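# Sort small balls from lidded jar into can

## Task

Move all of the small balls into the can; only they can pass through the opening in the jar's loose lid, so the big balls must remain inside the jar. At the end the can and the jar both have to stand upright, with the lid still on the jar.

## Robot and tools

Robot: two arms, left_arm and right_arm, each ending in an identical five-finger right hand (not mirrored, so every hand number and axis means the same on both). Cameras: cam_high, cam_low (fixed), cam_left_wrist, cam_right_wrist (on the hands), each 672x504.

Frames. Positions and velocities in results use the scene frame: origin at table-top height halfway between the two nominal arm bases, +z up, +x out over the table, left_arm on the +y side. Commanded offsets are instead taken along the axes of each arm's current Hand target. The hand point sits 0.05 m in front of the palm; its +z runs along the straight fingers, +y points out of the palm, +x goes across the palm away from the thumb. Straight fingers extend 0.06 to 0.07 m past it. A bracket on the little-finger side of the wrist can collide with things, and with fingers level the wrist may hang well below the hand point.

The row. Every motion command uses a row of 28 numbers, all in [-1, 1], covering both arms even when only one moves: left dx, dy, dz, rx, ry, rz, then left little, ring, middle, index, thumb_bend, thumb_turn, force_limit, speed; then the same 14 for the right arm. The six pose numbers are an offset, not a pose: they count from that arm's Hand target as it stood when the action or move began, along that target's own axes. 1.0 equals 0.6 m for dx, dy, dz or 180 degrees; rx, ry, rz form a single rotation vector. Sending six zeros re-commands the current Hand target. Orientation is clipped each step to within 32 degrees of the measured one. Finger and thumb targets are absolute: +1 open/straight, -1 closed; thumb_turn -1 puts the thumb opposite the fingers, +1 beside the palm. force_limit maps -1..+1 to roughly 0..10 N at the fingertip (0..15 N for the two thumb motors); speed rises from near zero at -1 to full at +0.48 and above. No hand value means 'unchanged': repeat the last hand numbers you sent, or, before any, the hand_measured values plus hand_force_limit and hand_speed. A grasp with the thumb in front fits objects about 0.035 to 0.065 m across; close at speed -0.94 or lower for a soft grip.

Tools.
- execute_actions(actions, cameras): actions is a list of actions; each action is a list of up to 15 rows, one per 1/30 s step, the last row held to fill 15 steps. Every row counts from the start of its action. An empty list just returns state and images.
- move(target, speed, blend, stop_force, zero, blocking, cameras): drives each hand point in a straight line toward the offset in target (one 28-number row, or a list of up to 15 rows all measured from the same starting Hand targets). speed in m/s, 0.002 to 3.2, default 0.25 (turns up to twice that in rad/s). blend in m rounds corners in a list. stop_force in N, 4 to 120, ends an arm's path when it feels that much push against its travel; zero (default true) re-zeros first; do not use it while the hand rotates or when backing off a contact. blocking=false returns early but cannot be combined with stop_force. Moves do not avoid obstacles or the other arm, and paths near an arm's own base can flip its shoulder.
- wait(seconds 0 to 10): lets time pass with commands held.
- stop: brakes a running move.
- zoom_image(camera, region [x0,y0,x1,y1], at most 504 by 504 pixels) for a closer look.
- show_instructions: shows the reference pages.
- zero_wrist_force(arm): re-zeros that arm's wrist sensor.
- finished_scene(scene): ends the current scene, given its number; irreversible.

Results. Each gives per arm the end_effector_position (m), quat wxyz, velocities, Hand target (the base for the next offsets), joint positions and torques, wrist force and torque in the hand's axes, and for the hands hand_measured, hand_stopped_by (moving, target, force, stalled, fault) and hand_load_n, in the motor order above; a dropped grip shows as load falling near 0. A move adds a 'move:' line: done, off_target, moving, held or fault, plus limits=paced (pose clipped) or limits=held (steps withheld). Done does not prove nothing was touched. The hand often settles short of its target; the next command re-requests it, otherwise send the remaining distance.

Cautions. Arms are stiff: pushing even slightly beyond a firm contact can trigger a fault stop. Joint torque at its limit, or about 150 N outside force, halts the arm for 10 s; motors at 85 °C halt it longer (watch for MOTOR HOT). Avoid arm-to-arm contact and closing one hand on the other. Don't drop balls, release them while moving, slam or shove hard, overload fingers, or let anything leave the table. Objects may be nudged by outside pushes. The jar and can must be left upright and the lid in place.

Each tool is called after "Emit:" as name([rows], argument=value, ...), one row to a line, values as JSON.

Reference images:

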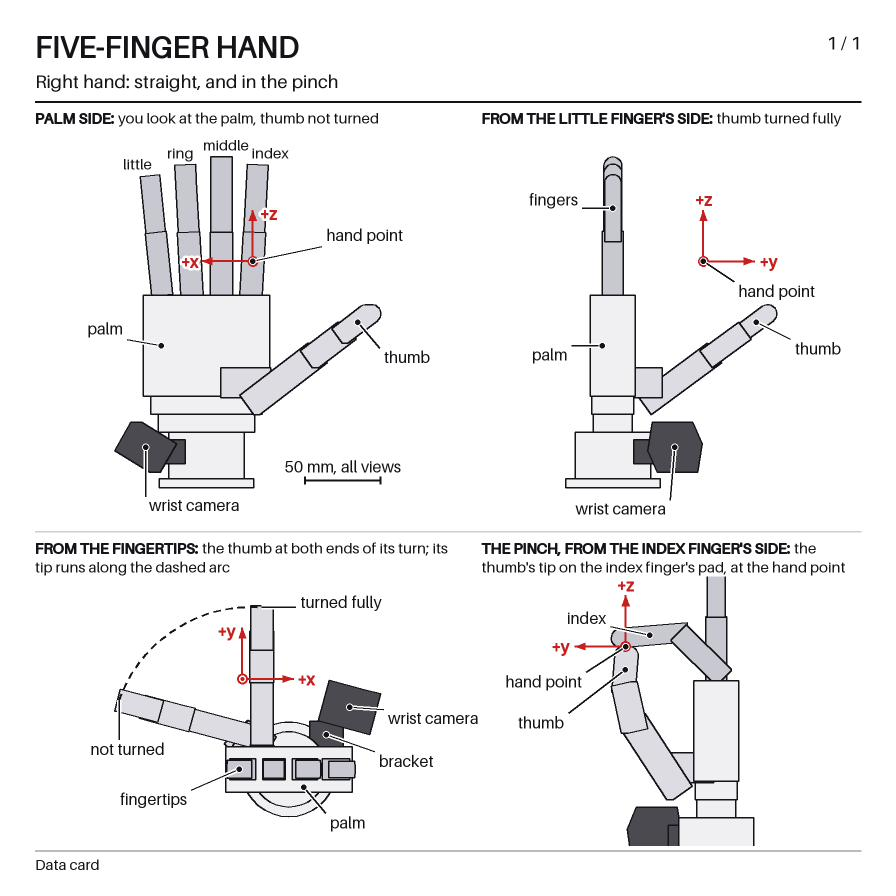

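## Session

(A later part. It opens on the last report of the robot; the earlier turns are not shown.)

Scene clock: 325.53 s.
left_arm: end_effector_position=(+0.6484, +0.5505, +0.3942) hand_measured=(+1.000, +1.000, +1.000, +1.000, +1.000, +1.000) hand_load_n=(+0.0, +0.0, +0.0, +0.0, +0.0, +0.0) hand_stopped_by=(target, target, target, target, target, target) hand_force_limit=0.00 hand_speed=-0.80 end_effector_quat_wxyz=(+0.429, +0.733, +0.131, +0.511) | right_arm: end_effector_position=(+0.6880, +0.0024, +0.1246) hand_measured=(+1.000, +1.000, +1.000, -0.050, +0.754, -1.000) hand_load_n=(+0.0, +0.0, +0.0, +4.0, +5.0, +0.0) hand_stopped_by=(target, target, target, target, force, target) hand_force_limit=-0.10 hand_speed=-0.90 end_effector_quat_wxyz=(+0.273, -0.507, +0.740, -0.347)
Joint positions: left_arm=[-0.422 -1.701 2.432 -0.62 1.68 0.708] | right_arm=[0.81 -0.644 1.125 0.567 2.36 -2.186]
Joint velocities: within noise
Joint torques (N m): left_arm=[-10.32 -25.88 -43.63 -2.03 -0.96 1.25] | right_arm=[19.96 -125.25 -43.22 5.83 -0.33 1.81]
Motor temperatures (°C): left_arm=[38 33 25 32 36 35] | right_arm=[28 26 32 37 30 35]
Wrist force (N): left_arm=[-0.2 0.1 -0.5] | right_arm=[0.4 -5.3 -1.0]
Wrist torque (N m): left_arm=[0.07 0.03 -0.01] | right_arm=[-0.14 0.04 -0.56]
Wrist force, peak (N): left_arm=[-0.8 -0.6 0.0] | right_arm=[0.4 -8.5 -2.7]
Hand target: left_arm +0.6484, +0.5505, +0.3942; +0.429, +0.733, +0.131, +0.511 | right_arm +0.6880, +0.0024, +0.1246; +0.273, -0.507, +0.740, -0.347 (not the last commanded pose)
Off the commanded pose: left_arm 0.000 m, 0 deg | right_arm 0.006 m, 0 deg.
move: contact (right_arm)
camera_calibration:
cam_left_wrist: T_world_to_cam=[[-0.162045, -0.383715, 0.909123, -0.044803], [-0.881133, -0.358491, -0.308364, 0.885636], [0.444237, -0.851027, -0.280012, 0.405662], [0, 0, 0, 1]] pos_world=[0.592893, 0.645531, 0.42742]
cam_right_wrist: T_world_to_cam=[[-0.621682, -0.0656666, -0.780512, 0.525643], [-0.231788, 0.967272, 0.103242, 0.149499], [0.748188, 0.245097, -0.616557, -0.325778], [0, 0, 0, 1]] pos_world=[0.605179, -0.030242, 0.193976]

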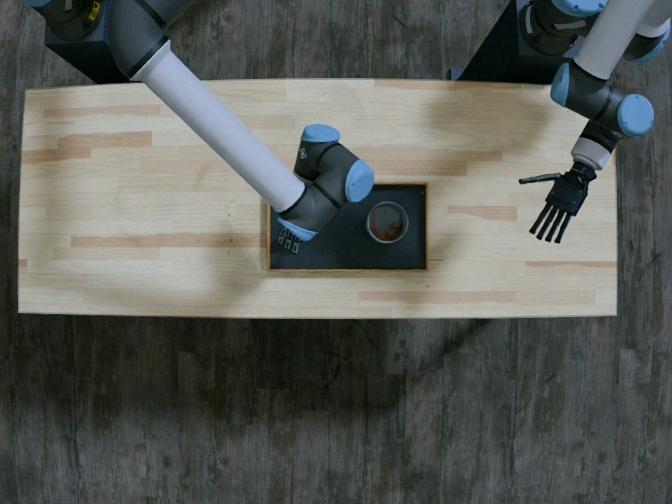

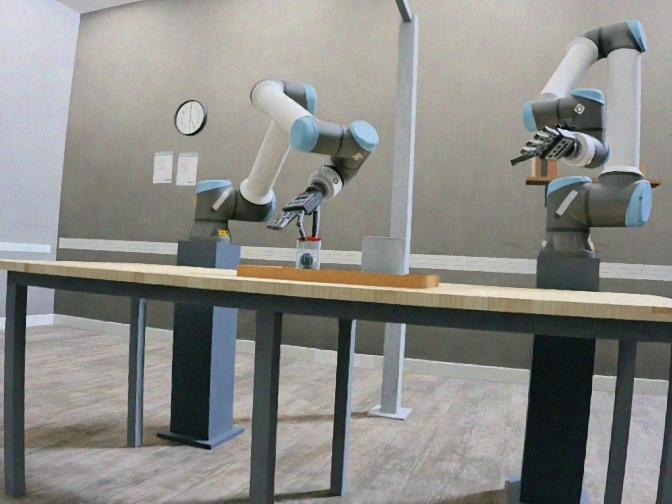

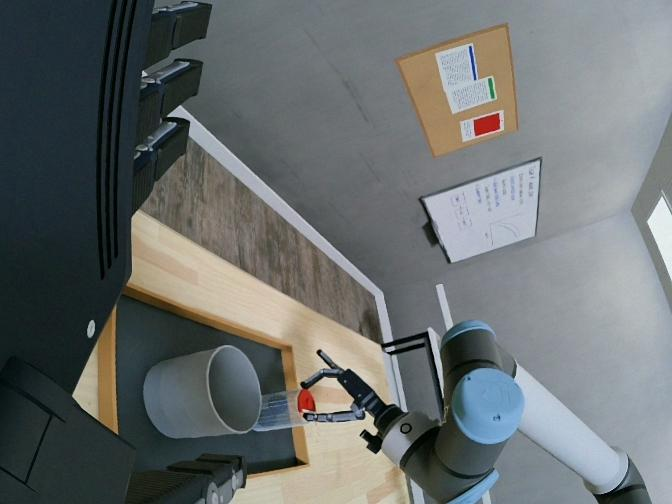

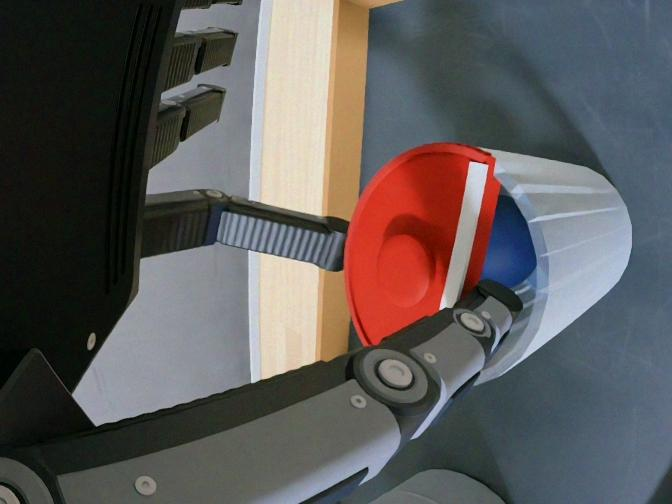

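Emit:
execute_actions([
  [[0,0,0,0,0,0,1,1,1,1,1,1,0,-0.8,0,0,0,0,0,0,1,1,1,0.25,0.58,-1,-0.1,-0.9]],
  [[0,0,0,0,0,0,1,1,1,1,1,1,0,-0.8,0,0,0,0,0,0,1,1,1,0.25,0.58,-1,-0.1,-0.9]],
  [[0,0,0,0,0,0,1,1,1,1,1,1,0,-0.8,0,0,0,0,0,0,1,1,1,0.25,0.58,-1,-0.1,-0.9]],
], cameras=["cam_right_wrist","cam_left_wrist","cam_low"])

Emit:
zoom_image(camera="cam_low", region=[280, 200, 350, 280])

Emit:
zoom_image(camera="cam_left_wrist", region=[260, 350, 360, 450])

Scene clock: 327.93 s.
left_arm: end_effector_position=(+0.6484, +0.5505, +0.3942) hand_measured=(+1.000, +1.000, +1.000, +1.000, +1.000, +1.000) hand_load_n=(+0.0, +0.0, -0.5, +0.0, +0.0, +0.0) hand_stopped_by=(target, target, target, target, target, target) hand_force_limit=0.00 hand_speed=-0.80 end_effector_quat_wxyz=(+0.429, +0.733, +0.131, +0.511) | right_arm: end_effector_position=(+0.6880, +0.0024, +0.1246) hand_measured=(+1.000, +1.000, +1.000, +0.250, +0.754, -1.000) hand_load_n=(+0.0, +0.0, +0.0, +0.0, +0.5, +0.0) hand_stopped_by=(target, target, target, target, force, target) hand_force_limit=-0.10 hand_speed=-0.90 end_effector_quat_wxyz=(+0.273, -0.507, +0.740, -0.347)
Joint positions: left_arm=[-0.422 -1.701 2.432 -0.62 1.68 0.708] | right_arm=[0.81 -0.644 1.125 0.567 2.36 -2.186]
Joint velocities: within noise
Joint torques (N m): left_arm=[-9.27 -24.1 -44.35 -2.05 -1.06 0.85] | right_arm=[23.56 -119.35 -40.95 3.86 -0.28 0.72]
Motor temperatures (°C): left_arm=[38 33 25 32 36 35] | right_arm=[28 26 32 37 30 35]
Wrist force (N): left_arm=[0.0 -0.1 0.1] | right_arm=[0.7 -3.0 0.1]
Wrist torque (N m): left_arm=[-0.02 -0.02 -0.01] | right_arm=[-0.21 0.02 -0.54]
Wrist force, peak (N): left_arm=[-0.6 -0.7 0.0] | right_arm=[0.5 -5.5 -1.1]
Hand target: left_arm +0.6484, +0.5505, +0.3942; +0.429, +0.733, +0.131, +0.511 | right_arm +0.6880, +0.0024, +0.1246; +0.273, -0.507, +0.740, -0.347
Off the commanded pose: left_arm 0.000 m, 0 deg | right_arm 0.000 m, 0 deg.
Step readings (end_effector_position of left_arm | right_arm):
0: (+0.6484, +0.5505, +0.3942) | (+0.6880, +0.0024, +0.1246)
1: (+0.6484, +0.5505, +0.3942) | (+0.6880, +0.0024, +0.1246)
2: (+0.6484, +0.5505, +0.3942) | (+0.6880, +0.0024, +0.1246)
4: (+0.6484, +0.5505, +0.3942) | (+0.6880, +0.0024, +0.1246)
8: (+0.6484, +0.5505, +0.3942) | (+0.6880, +0.0024, +0.1246)
15: (+0.6484, +0.5505, +0.3942) | (+0.6880, +0.0024, +0.1246)
16: (+0.6484, +0.5505, +0.3942) | (+0.6880, +0.0024, +0.1246)
17: (+0.6484, +0.5505, +0.3942) | (+0.6880, +0.0024, +0.1246)
19: (+0.6484, +0.5505, +0.3942) | (+0.6880, +0.0024, +0.1246)
23: (+0.6484, +0.5505, +0.3942) | (+0.6880, +0.0024, +0.1246)
30: (+0.6484, +0.5505, +0.3942) | (+0.6880, +0.0024, +0.1246)
31: (+0.6484, +0.5505, +0.3942) | (+0.6880, +0.0024, +0.1246)
32: (+0.6484, +0.5505, +0.3942) | (+0.6880, +0.0024, +0.1246)
34: (+0.6484, +0.5505, +0.3942) | (+0.6880, +0.0024, +0.1246)
38: (+0.6484, +0.5505, +0.3942) | (+0.6880, +0.0024, +0.1246)
45: (+0.6484, +0.5505, +0.3942) | (+0.6880, +0.0024, +0.1246)
camera_calibration:
cam_left_wrist: T_world_to_cam=[[-0.162045, -0.383715, 0.909123, -0.044803], [-0.881133, -0.358491, -0.308364, 0.885636], [0.444237, -0.851027, -0.280012, 0.405662], [0, 0, 0, 1]] pos_world=[0.592893, 0.645531, 0.42742]
cam_right_wrist: T_world_to_cam=[[-0.621624, -0.0656469, -0.78056, 0.525618], [-0.231796, 0.967269, 0.103249, 0.149503], [0.748234, 0.245113, -0.616495, -0.325817], [0, 0, 0, 1]] pos_world=[0.605179, -0.0302421, 0.193976]
Images, in order (width x height): cam_low 672x504, cam_left_wrist 672x504, cam_right_wrist 672x504.

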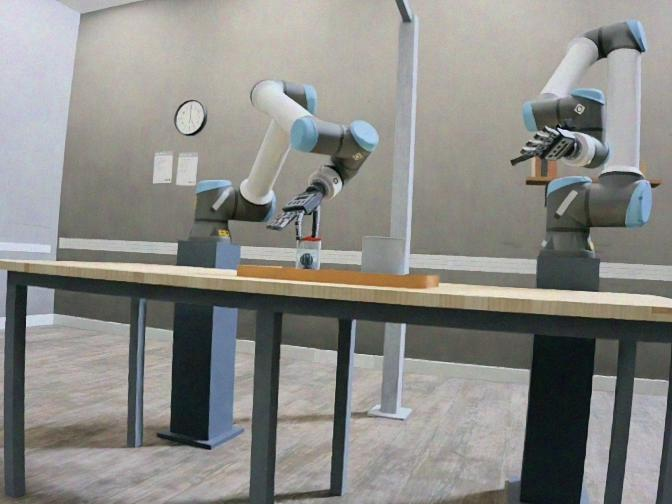

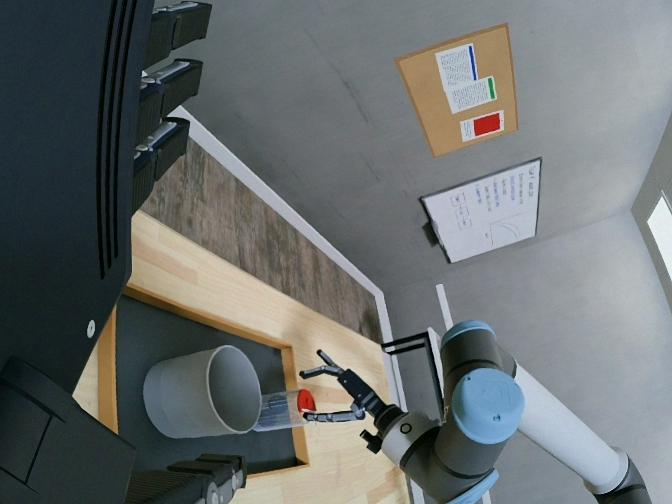

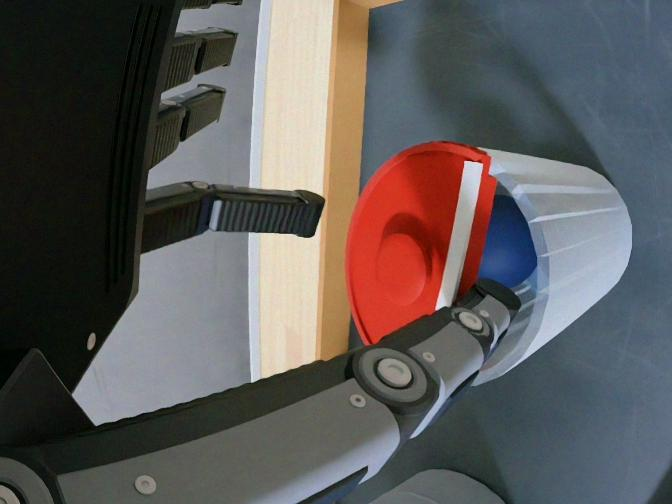

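Scaled by 6.300.

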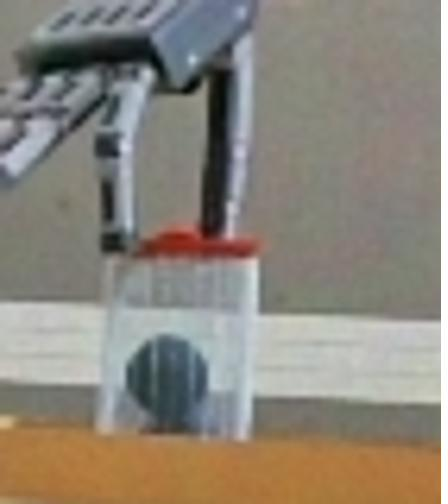

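Scaled by 5.040 from the camera's 672x504 image, which has a finer 960x720 frame.

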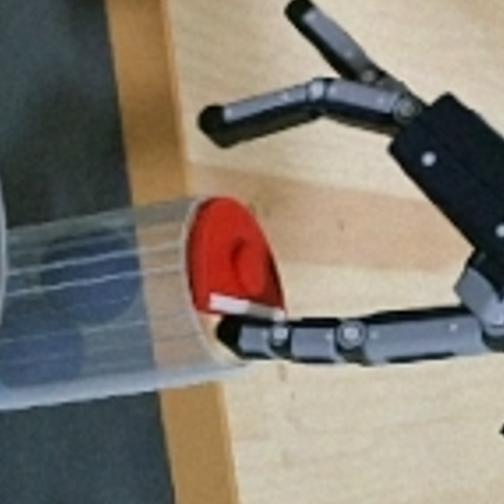

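Emit:
move([
  [0,0,0,0,0,0,1,1,1,1,1,1,0,-0.8,0.0006,0.0055,0.001,0,0,0,1,1,1,0.25,0.58,-1,-0.1,-0.9],
  [0,0,0,0,0,0,1,1,1,1,1,1,0,-0.8,-0.002,-0.0335,-0.0365,0,0,0,1,1,1,0.25,0.58,-1,-0.1,-0.9],
], speed=0.02)

Emit:
zoom_image(camera="cam_low", region=[280, 200, 350, 280])

Emit:
zoom_image(camera="cam_left_wrist", region=[260, 350, 360, 450])

Emit:
zoom_image(camera="cam_right_wrist", region=[322, 80, 672, 400])

Scene clock: 330.43 s.
left_arm: end_effector_position=(+0.6484, +0.5505, +0.3942) hand_measured=(+1.000, +1.000, +1.000, +1.000, +1.000, +1.000) hand_load_n=(+0.0, +0.0, +0.0, +0.0, +0.0, +0.0) hand_stopped_by=(target, target, target, target, target, target) hand_force_limit=0.00 hand_speed=-0.80 end_effector_quat_wxyz=(+0.429, +0.733, +0.131, +0.511) | right_arm: end_effector_position=(+0.6832, +0.0037, +0.1537) hand_measured=(+1.000, +1.000, +1.000, +0.250, +0.754, -1.000) hand_load_n=(+0.0, +0.0, -0.5, +0.0, +0.0, +0.0) hand_stopped_by=(target, target, target, target, force, target) hand_force_limit=-0.10 hand_speed=-0.90 end_effector_quat_wxyz=(+0.273, -0.507, +0.740, -0.347)
Joint positions: left_arm=[-0.422 -1.701 2.432 -0.62 1.68 0.708] | right_arm=[0.815 -0.669 1.118 0.604 2.362 -2.18]
Joint velocities: within noise
Joint torques (N m): left_arm=[-5.97 -28.61 -43.43 -1.35 -0.69 1.13] | right_arm=[22.79 -123.01 -44.92 6.62 2.91 2.55]
Motor temperatures (°C): left_arm=[38 33 25 32 36 35] | right_arm=[28 26 32 37 30 35]
Wrist force (N): left_arm=[-0.1 0.0 -0.4] | right_arm=[0.8 -3.2 0.0]
Wrist torque (N m): left_arm=[0.03 0.00 -0.01] | right_arm=[-0.23 0.05 -0.57]
Wrist force, peak (N): left_arm=[0.1 -1.0 -0.4] | right_arm=[0.8 -3.2 0.0]
Hand target: left_arm +0.6484, +0.5505, +0.3942; +0.429, +0.733, +0.131, +0.511 | right_arm +0.6832, +0.0038, +0.1540; +0.273, -0.507, +0.740, -0.347
Off the commanded pose: left_arm 0.000 m, 0 deg | right_arm 0.000 m, 0 deg.
move: done
camera_calibration:
cam_left_wrist: T_world_to_cam=[[-0.162045, -0.383715, 0.909123, -0.044803], [-0.881133, -0.358491, -0.308364, 0.885636], [0.444237, -0.851027, -0.280012, 0.405662], [0, 0, 0, 1]] pos_world=[0.592893, 0.645531, 0.42742]
cam_right_wrist: T_world_to_cam=[[-0.621624, -0.0656469, -0.78056, 0.545362], [-0.231796, 0.967269, 0.103249, 0.144042], [0.748234, 0.245113, -0.616495, -0.304691], [0, 0, 0, 1]] pos_world=[0.600379, -0.0288421, 0.222976]

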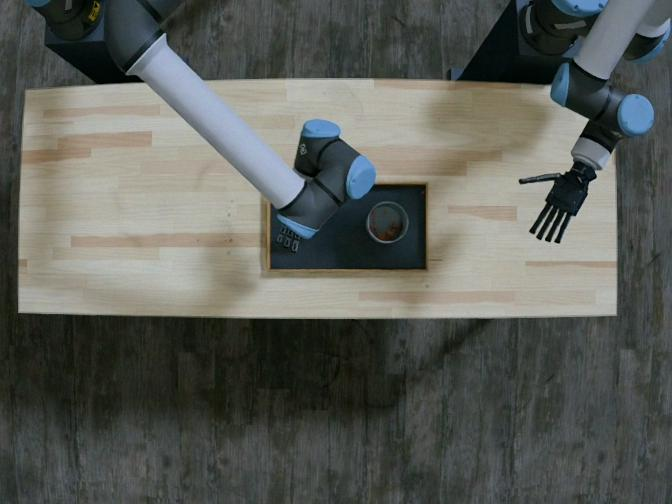

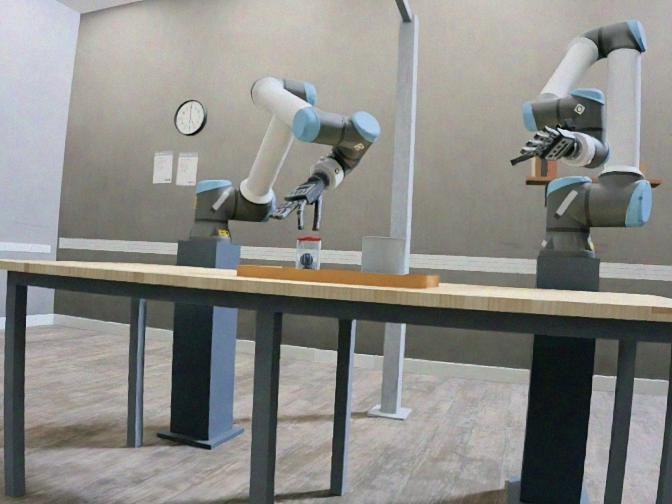

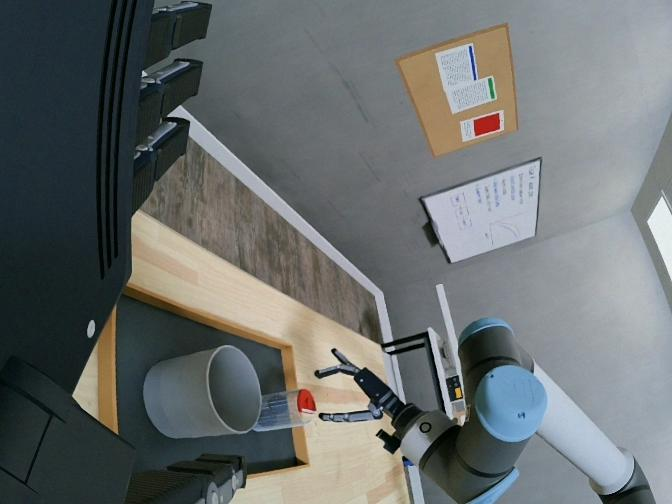

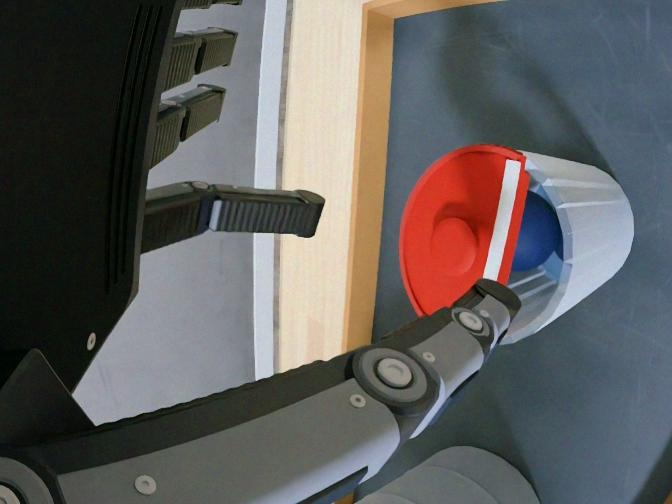

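Scaled by 6.300.

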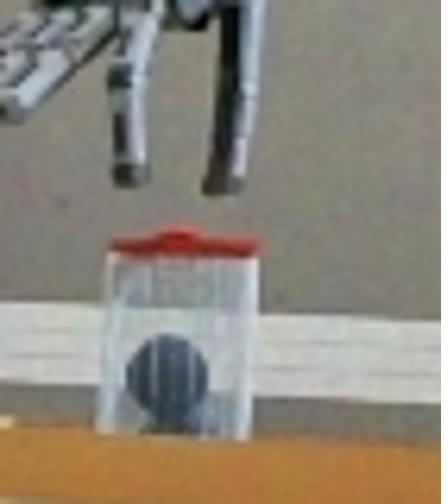

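Scaled by 5.040 from the camera's 672x504 image, which has a finer 960x720 frame.

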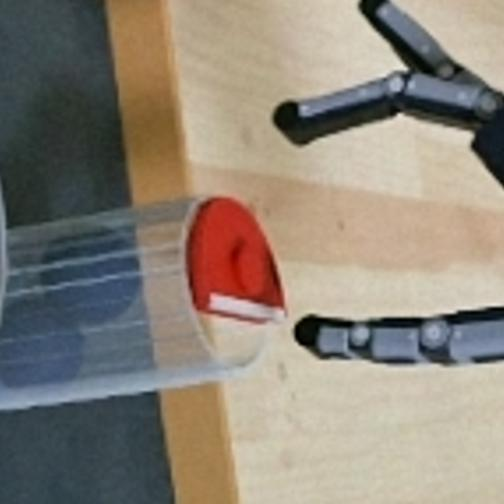

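Scaled by 1.440 from the camera's 672x504 image, which has a finer 960x720 frame.

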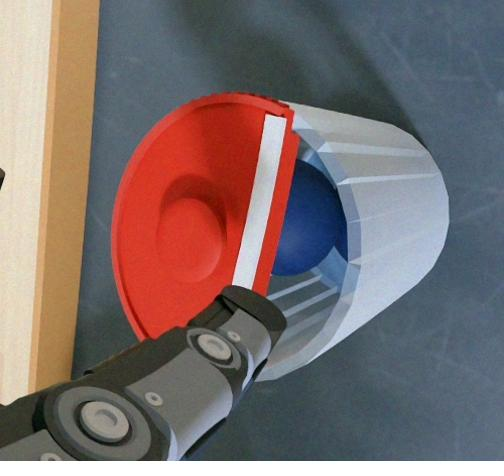

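Emit:
move([
  [0,0,0,0,0,0,1,1,1,1,1,1,0,-0.8,-0.0043,-0.0658,-0.0508,0,0,0,1,1,1,-0.36,1,-1,-0.1,-0.5],
  [0,0,0,0,0,0,1,1,1,1,1,1,0,-0.8,0.0688,-0.164,-0.2737,-0.0065,-0.2551,0.3875,1,1,1,-0.36,1,-1,-0.1,-0.5],
], speed=0.3, blend=0.02)

Emit:
zoom_image(camera="cam_high", region=[220, 150, 480, 340])

Emit:
zoom_image(camera="cam_left_wrist", region=[140, 320, 380, 500])

Scene clock: 335.87 s.
left_arm: end_effector_position=(+0.6484, +0.5505, +0.3942) hand_measured=(+1.000, +1.000, +1.000, +1.000, +1.000, +1.000) hand_load_n=(+0.0, +0.0, +0.0, +0.0, +0.0, +0.0) hand_stopped_by=(target, target, target, target, target, target) hand_force_limit=0.00 hand_speed=-0.80 end_effector_quat_wxyz=(+0.429, +0.733, +0.131, +0.511) | right_arm: end_effector_position=(+0.6005, -0.0203, +0.3298) hand_measured=(+1.000, +1.000, +1.000, -0.360, +1.000, -1.000) hand_load_n=(+0.0, +0.0, +0.0, +0.0, +0.0, +0.0) hand_stopped_by=(target, target, target, target, target, target) hand_force_limit=-0.10 hand_speed=-0.50 end_effector_quat_wxyz=(+0.663, -0.096, +0.738, +0.086)
Joint positions: left_arm=[-0.422 -1.701 2.432 -0.62 1.68 0.708] | right_arm=[0.802 -1.123 1.887 -0.64 2.108 -1.508]
Joint velocities: within noise
Joint torques (N m): left_arm=[-9.02 -25.26 -43.03 -1.91 -0.53 0.95] | right_arm=[19.61 -53.27 -26.93 -4.68 1.53 2.83]
Motor temperatures (°C): left_arm=[38 33 25 32 36 35] | right_arm=[28 26 32 37 30 35]
Wrist force (N): left_arm=[-0.5 -0.3 -0.2] | right_arm=[-0.6 -3.0 0.2]
Wrist torque (N m): left_arm=[-0.01 0.07 -0.03] | right_arm=[-0.25 -0.15 -0.19]
Wrist force, peak (N): left_arm=[-0.2 -1.0 0.1] | right_arm=[-0.1 -4.0 0.7]
Hand target: left_arm +0.6484, +0.5505, +0.3942; +0.429, +0.733, +0.131, +0.511 | right_arm +0.6005, -0.0203, +0.3298; +0.663, -0.096, +0.738, +0.086
Off the commanded pose: left_arm 0.000 m, 0 deg | right_arm 0.000 m, 0 deg.
move: done
camera_calibration:
cam_left_wrist: T_world_to_cam=[[-0.162045, -0.383715, 0.909123, -0.044803], [-0.881133, -0.358491, -0.308364, 0.885636], [0.444237, -0.851027, -0.280012, 0.405662], [0, 0, 0, 1]] pos_world=[0.592893, 0.645531, 0.42742]
cam_right_wrist: T_world_to_cam=[[-0.253219, 0.915232, -0.313418, 0.274549], [-0.435496, 0.18145, 0.881714, -0.02043], [0.863842, 0.359759, 0.352633, -0.514965], [0, 0, 0, 1]] pos_world=[0.505472, -0.0623056, 0.285656]

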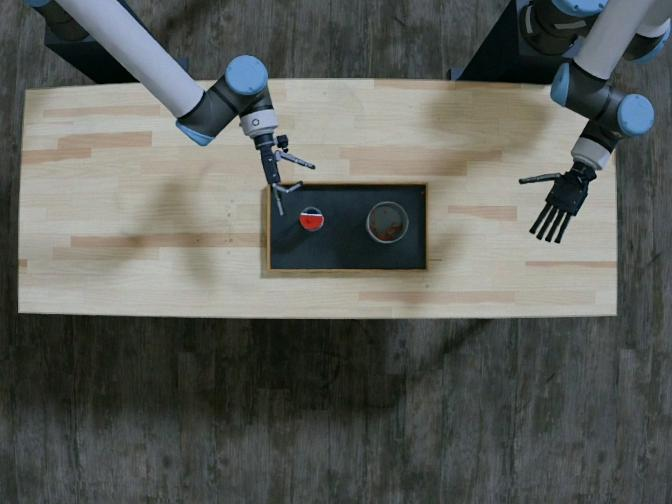

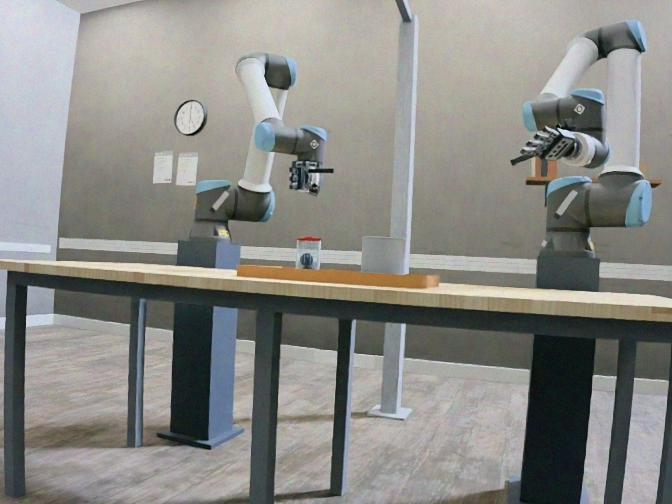

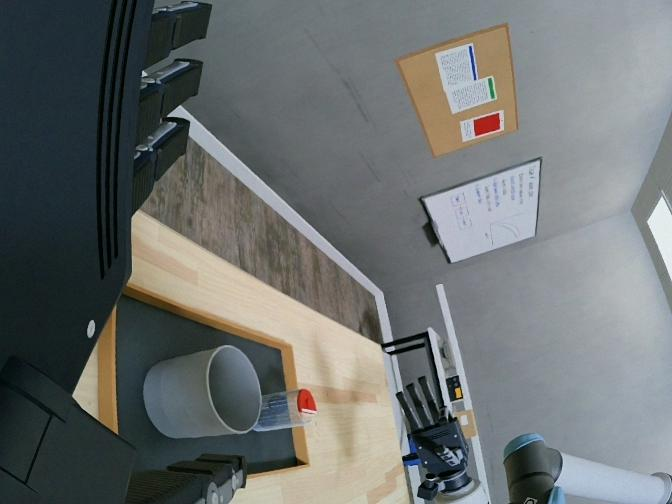

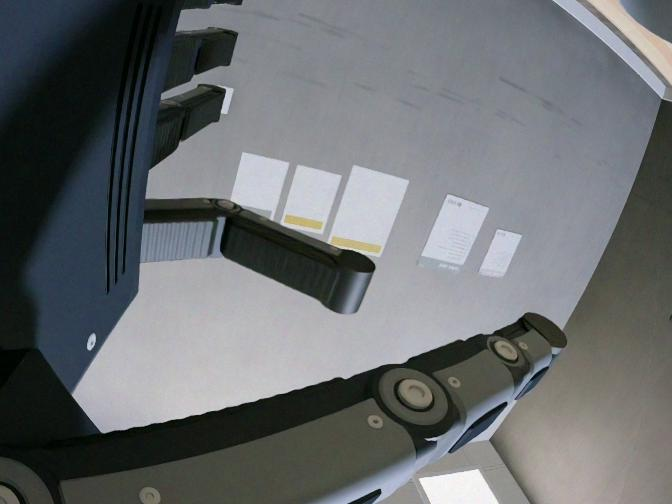

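Scaled by 1.938.

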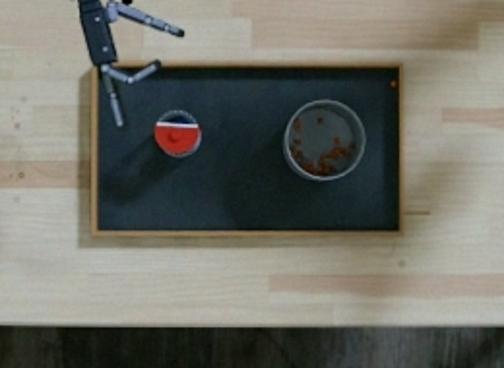

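Scaled by 2.100 from the camera's 672x504 image, which has a finer 960x720 frame.

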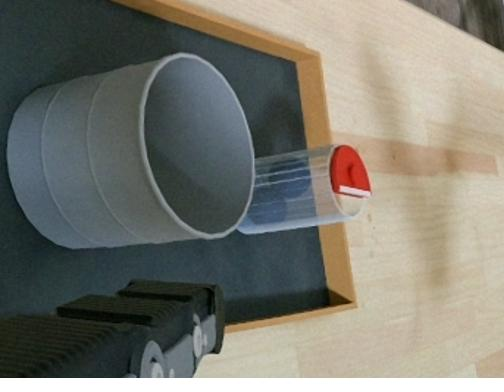

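Emit:
move(target=[0,0,0,0,0,0,1,1,1,1,1,1,0,-0.8,0.0444,-0.1767,0.0555,-0.4265,0,-0.0448,1,1,1,-0.36,1,-1,-0.1,-0.5], speed=0.3)

Emit:
zoom_image(camera="cam_high", region=[220, 150, 480, 340])

Scene clock: 339.93 s.
left_arm: end_effector_position=(+0.6484, +0.5505, +0.3942) hand_measured=(+1.000, +1.000, +1.000, +1.000, +1.000, +1.000) hand_load_n=(+0.0, +0.0, +0.0, +0.0, +0.0, +0.0) hand_stopped_by=(target, target, target, target, target, target) hand_force_limit=0.00 hand_speed=-0.80 end_effector_quat_wxyz=(+0.429, +0.733, +0.131, +0.511) | right_arm: end_effector_position=(+0.6568, -0.1151, +0.2999) hand_measured=(+1.000, +1.000, +1.000, -0.360, +1.000, -1.000) hand_load_n=(+0.0, +0.0, +0.0, +0.0, +0.0, +0.0) hand_stopped_by=(target, target, target, target, target, target) hand_force_limit=-0.10 hand_speed=-0.50 end_effector_quat_wxyz=(-0.464, +0.534, -0.517, -0.482)
Joint positions: left_arm=[-0.422 -1.701 2.432 -0.62 1.68 0.708] | right_arm=[0.255 -0.889 1.574 -0.229 0.241 -2.013]
Joint velocities: within noise
Joint torques (N m): left_arm=[-9.43 -23.1 -42.48 -1.46 -0.8 1.31] | right_arm=[-15.58 -67.82 -40.26 4.73 -2.98 -2.96]
Motor temperatures (°C): left_arm=[38 33 25 32 36 35] | right_arm=[28 26 32 37 30 35]
Wrist force (N): left_arm=[-0.2 -0.2 -0.2] | right_arm=[-0.4 -2.9 0.3]
Wrist torque (N m): left_arm=[0.00 0.01 -0.02] | right_arm=[-0.25 -0.17 -0.24]
Wrist force, peak (N): left_arm=[-0.4 -0.7 0.6] | right_arm=[-0.2 -3.4 0.6]
Hand target: left_arm +0.6484, +0.5505, +0.3942; +0.429, +0.733, +0.131, +0.511 | right_arm +0.6568, -0.1151, +0.2999; -0.464, +0.534, -0.517, -0.482
Off the commanded pose: left_arm 0.000 m, 0 deg | right_arm 0.000 m, 0 deg.
move: done
camera_calibration:
cam_left_wrist: T_world_to_cam=[[-0.162045, -0.383715, 0.909123, -0.044803], [-0.881133, -0.358491, -0.308364, 0.885636], [0.444237, -0.851027, -0.280012, 0.405662], [0, 0, 0, 1]] pos_world=[0.592893, 0.645531, 0.42742]
cam_right_wrist: T_world_to_cam=[[-0.949616, -0.0430577, -0.310443, 0.71228], [-0.270763, -0.386158, 0.881799, -0.125909], [-0.157848, 0.921427, 0.355044, 0.216026], [0, 0, 0, 1]] pos_world=[0.6764, -0.217004, 0.25545]

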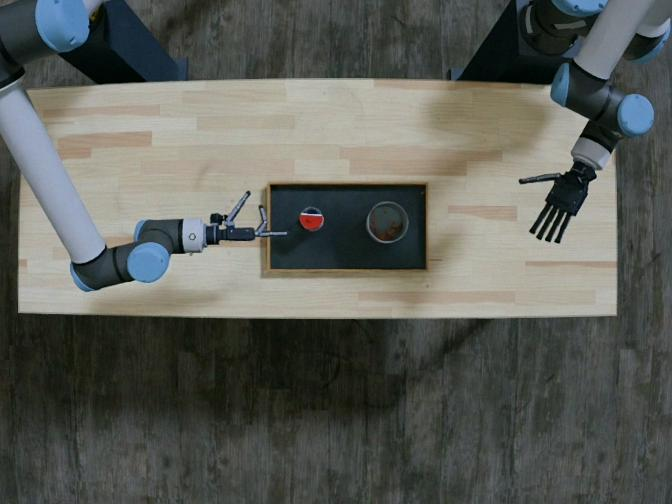

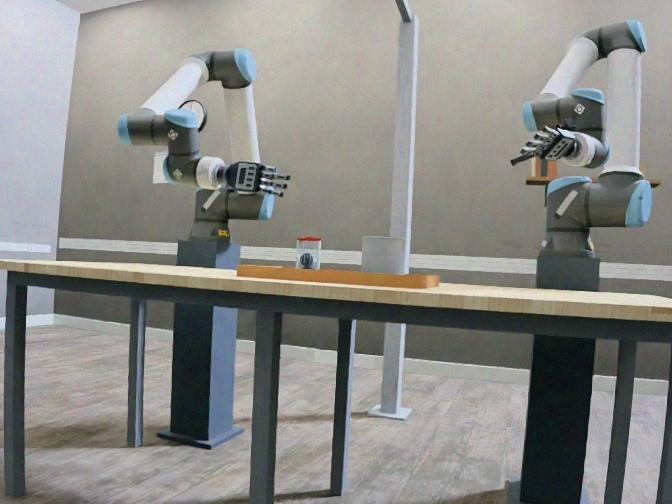

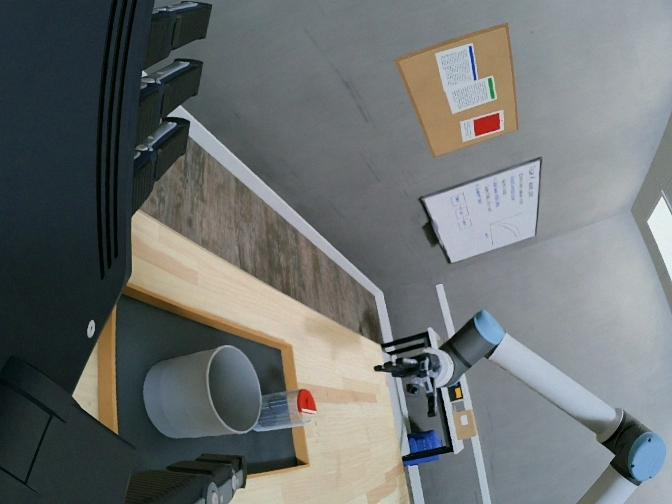

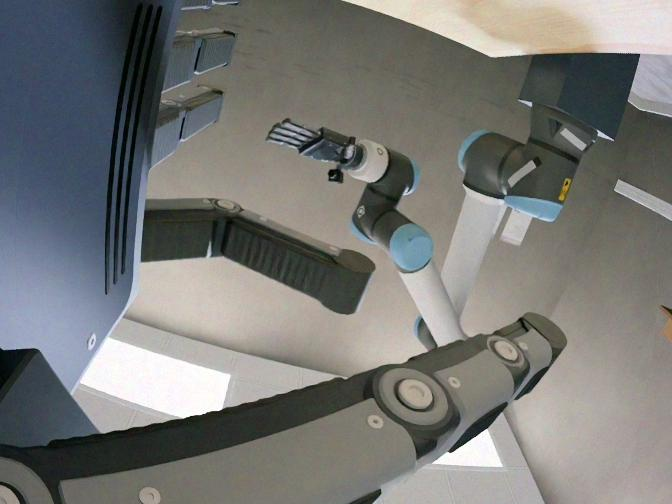

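Scaled by 1.938.

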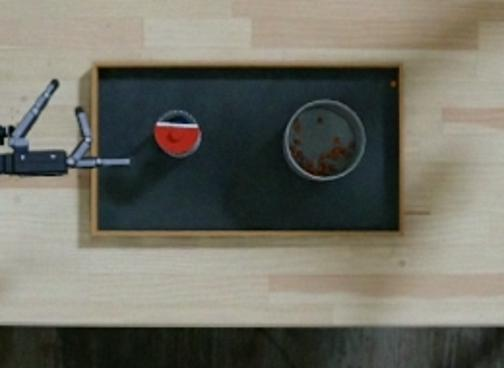

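Emit:
move([
  [0,0,0,0,0,0,1,1,1,1,1,1,0,-0.8,0.2652,0,0.0279,0,0,0,1,1,1,-0.36,1,-1,-0.1,-0.5],
  [0,0,0,0,0,0,1,1,1,1,1,1,0,-0.8,0.2453,-0.0069,0.2495,0,0,0,1,1,1,-0.36,1,-1,-0.1,-0.5],
], speed=[0.25,0.1])

Emit:
zoom_image(camera="cam_high", region=[260, 170, 440, 290])

Emit:
zoom_image(camera="cam_left_wrist", region=[140, 320, 380, 500])

Emit:
zoom_image(camera="cam_low", region=[210, 170, 390, 300])

Scene clock: 343.70 s.
left_arm: end_effector_position=(+0.6484, +0.5505, +0.3942) hand_measured=(+1.000, +1.000, +1.000, +1.000, +1.000, +1.000) hand_load_n=(+0.0, +0.0, +0.0, +0.0, +0.0, +0.0) hand_stopped_by=(target, target, target, target, target, target) hand_force_limit=0.00 hand_speed=-0.80 end_effector_quat_wxyz=(+0.429, +0.733, +0.131, +0.511) | right_arm: end_effector_position=(+0.6559, +0.0180, +0.1377) hand_measured=(+1.000, +1.000, +1.000, -0.360, +1.000, -1.000) hand_load_n=(+0.0, +0.0, +0.0, +0.0, +0.0, -0.5) hand_stopped_by=(target, target, target, target, target, target) hand_force_limit=-0.10 hand_speed=-0.50 end_effector_quat_wxyz=(-0.464, +0.534, -0.517, -0.482)
Joint positions: left_arm=[-0.422 -1.701 2.432 -0.62 1.68 0.708] | right_arm=[0.41 -0.657 1.467 -0.526 0.386 -1.833]
Joint velocities: within noise
Joint torques (N m): left_arm=[-7.23 -28.93 -42.99 -1.5 -0.75 1.01] | right_arm=[23.81 -82.87 -36.66 -2.95 1.23 2.79]
Motor temperatures (°C): left_arm=[38 33 25 32 36 35] | right_arm=[28 26 32 37 30 35]
Wrist force (N): left_arm=[-0.6 -0.3 -0.2] | right_arm=[-0.9 -2.7 -0.1]
Wrist torque (N m): left_arm=[-0.02 0.08 -0.05] | right_arm=[-0.14 -0.01 -0.26]
Wrist force, peak (N): left_arm=[-0.3 -1.0 0.3] | right_arm=[-1.8 -3.0 0.4]
Hand target: left_arm +0.6484, +0.5505, +0.3942; +0.429, +0.733, +0.131, +0.511 | right_arm +0.6560, +0.0182, +0.1377; -0.464, +0.534, -0.517, -0.482
Off the commanded pose: left_arm 0.000 m, 0 deg | right_arm 0.000 m, 0 deg.
move: done
camera_calibration:
cam_left_wrist: T_world_to_cam=[[-0.162045, -0.383715, 0.909123, -0.044803], [-0.881133, -0.358491, -0.308364, 0.885636], [0.444237, -0.851027, -0.280012, 0.405662], [0, 0, 0, 1]] pos_world=[0.592893, 0.645531, 0.42742]
cam_right_wrist: T_world_to_cam=[[-0.949587, -0.0435832, -0.31046, 0.666865], [-0.270689, -0.385586, 0.882072, 0.0681852], [-0.158152, 0.921642, 0.35435, 0.151097], [0, 0, 0, 1]] pos_world=[0.6756, -0.0839016, 0.0933494]

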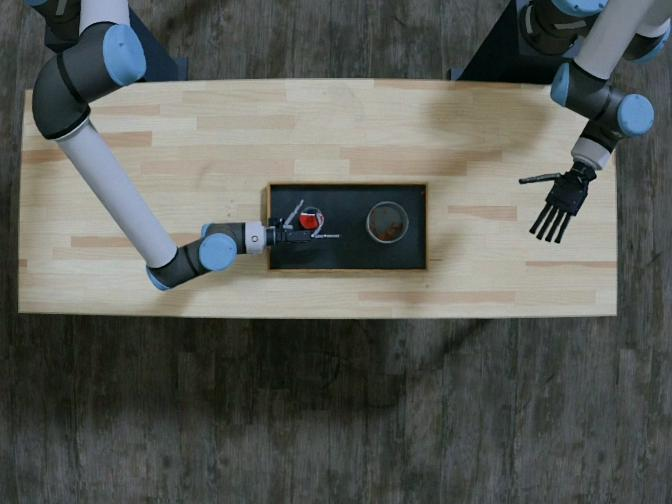

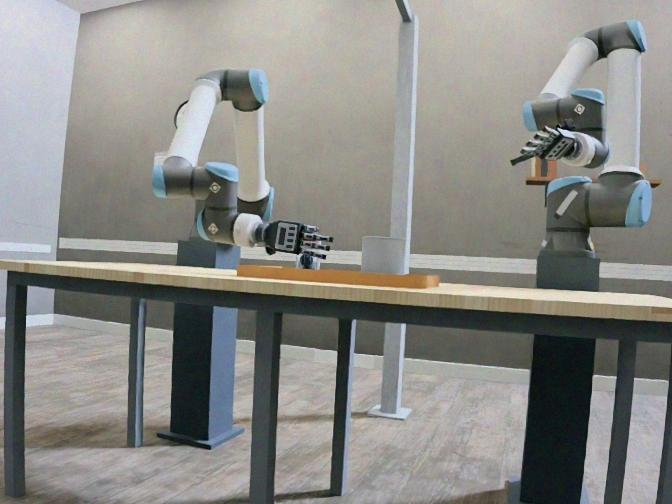

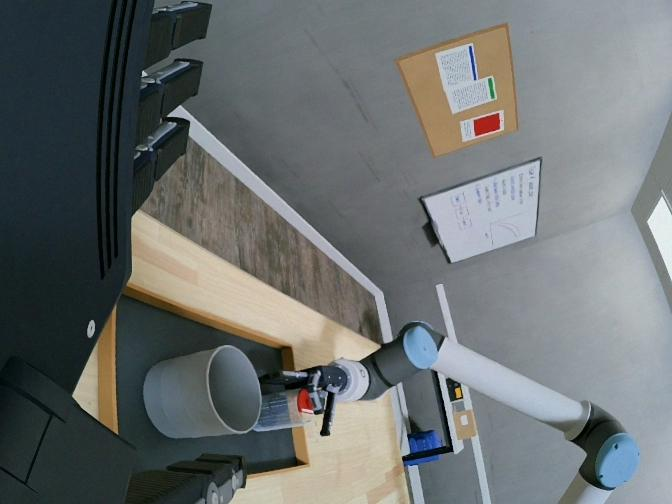

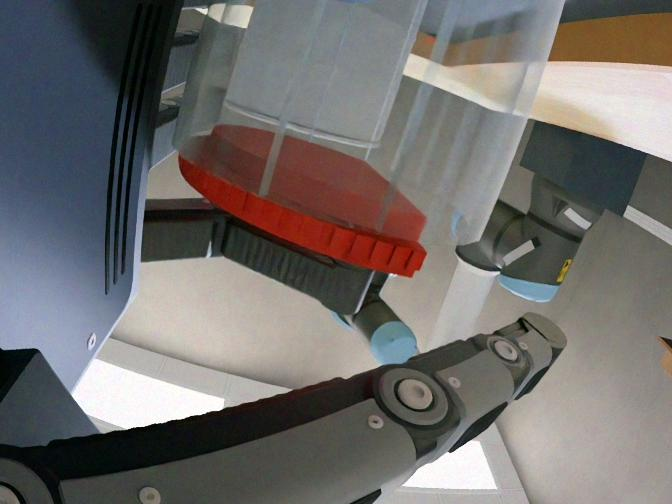

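Scaled by 2.800.

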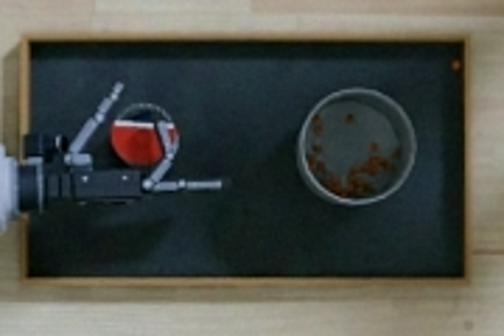

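Scaled by 2.100 from the camera's 672x504 image, which has a finer 960x720 frame.

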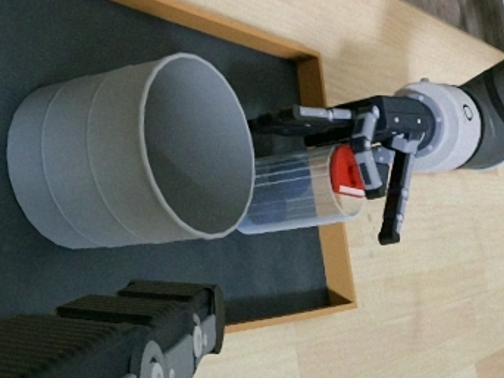

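Scaled by 2.800.

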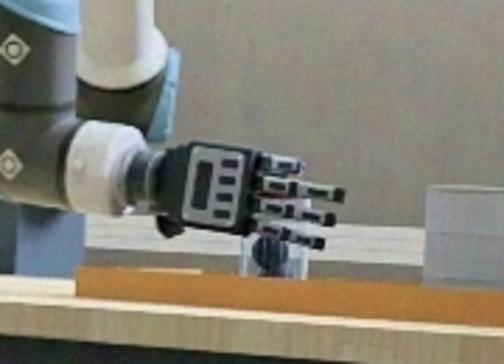

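Emit:
move(target=[0,0,0,0,0,0,1,1,1,1,1,1,0,-0.8,0.0409,0,0.0043,0,0,0,1,1,1,-0.36,1,-1,-0.1,-0.5], speed=0.012, stop_force=4)

Emit:
zoom_image(camera="cam_high", region=[260, 170, 440, 290])

Emit:
zoom_image(camera="cam_left_wrist", region=[140, 320, 380, 500])

Emit:
zoom_image(camera="cam_low", region=[210, 170, 390, 300])

Scene clock: 347.07 s.
left_arm: end_effector_position=(+0.6484, +0.5505, +0.3942) hand_measured=(+1.000, +1.000, +1.000, +1.000, +1.000, +1.000) hand_load_n=(+0.0, +0.0, +0.0, +0.0, +0.0, +0.0) hand_stopped_by=(target, target, target, target, target, target) hand_force_limit=0.00 hand_speed=-0.80 end_effector_quat_wxyz=(+0.429, +0.733, +0.131, +0.511) | right_arm: end_effector_position=(+0.6559, +0.0182, +0.1193) hand_measured=(+1.000, +1.000, +1.000, -0.360, +1.000, -1.000) hand_load_n=(+0.0, +0.0, +0.0, +0.5, +0.0, +0.0) hand_stopped_by=(target, target, target, target, target, target) hand_force_limit=-0.10 hand_speed=-0.50 end_effector_quat_wxyz=(-0.464, +0.534, -0.517, -0.482)
Joint positions: left_arm=[-0.422 -1.701 2.432 -0.62 1.68 0.708] | right_arm=[0.411 -0.635 1.464 -0.546 0.387 -1.833]
Joint velocities: within noise
Joint torques (N m): left_arm=[-6.12 -24.56 -42.56 -1.6 -0.82 0.99] | right_arm=[17.48 -117.81 -22.68 3.09 0.53 -2.05]
Motor temperatures (°C): left_arm=[38 33 25 32 36 35] | right_arm=[28 26 32 37 30 35]
Wrist force (N): left_arm=[-0.1 -0.4 0.1] | right_arm=[-4.4 -2.9 0.4]
Wrist torque (N m): left_arm=[-0.06 0.00 -0.02] | right_arm=[-0.24 -0.10 -0.27]
Wrist force, peak (N): left_arm=[-0.1 -0.7 -0.6] | right_arm=[-11.8 -1.7 0.3]
Hand target: left_arm +0.6484, +0.5505, +0.3942; +0.429, +0.733, +0.131, +0.511 | right_arm +0.6559, +0.0182, +0.1193; -0.464, +0.534, -0.517, -0.482 (not the last commanded pose)
Off the commanded pose: left_arm 0.000 m, 0 deg | right_arm 0.006 m, 0 deg.
move: contact (right_arm)
camera_calibration:
cam_left_wrist: T_world_to_cam=[[-0.162045, -0.383715, 0.909123, -0.044803], [-0.881133, -0.358491, -0.308364, 0.885636], [0.444237, -0.851027, -0.280012, 0.405662], [0, 0, 0, 1]] pos_world=[0.592893, 0.645531, 0.42742]
cam_right_wrist: T_world_to_cam=[[-0.949595, -0.043595, -0.310433, 0.661164], [-0.27066, -0.385585, 0.882081, 0.0844725], [-0.158153, 0.921642, 0.35435, 0.157433], [0, 0, 0, 1]] pos_world=[0.6756, -0.0837016, 0.0749494]

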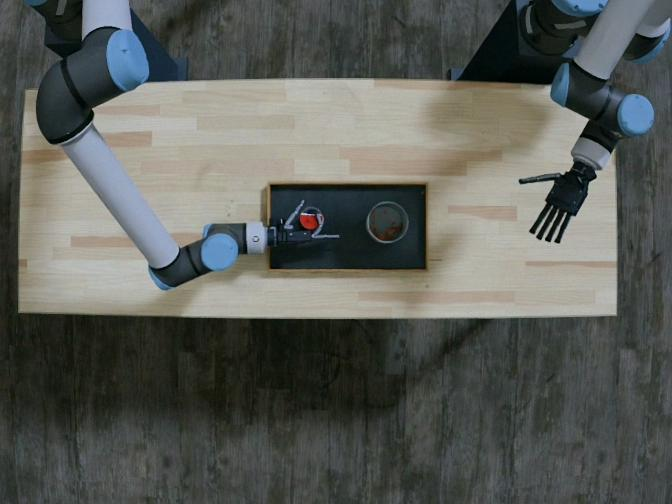

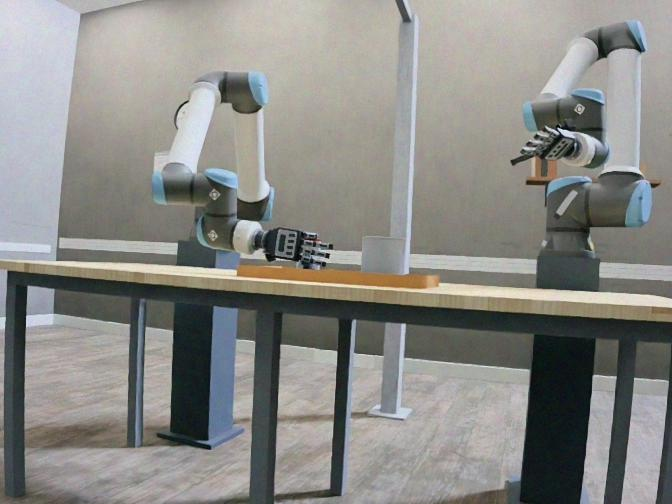

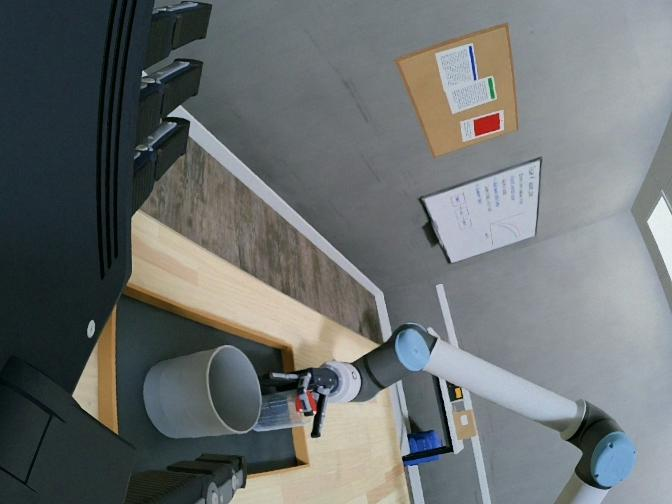

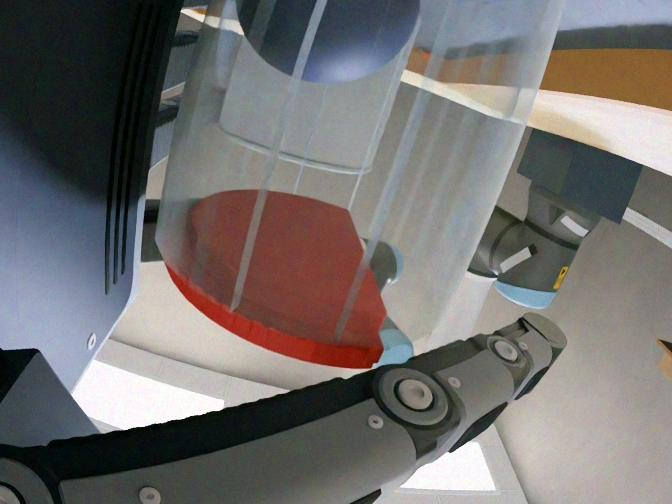

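Scaled by 2.800.

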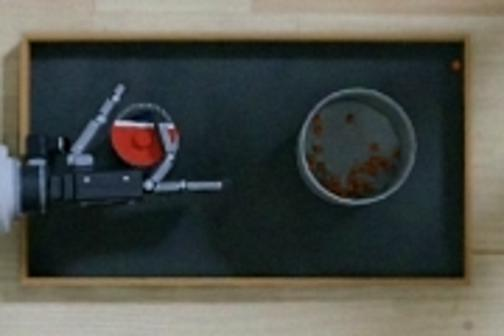

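Scaled by 2.100 from the camera's 672x504 image, which has a finer 960x720 frame.

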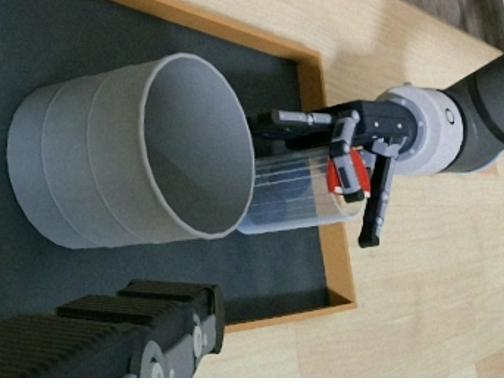

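Scaled by 2.800.

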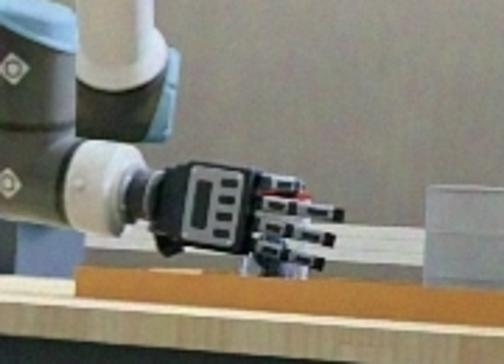

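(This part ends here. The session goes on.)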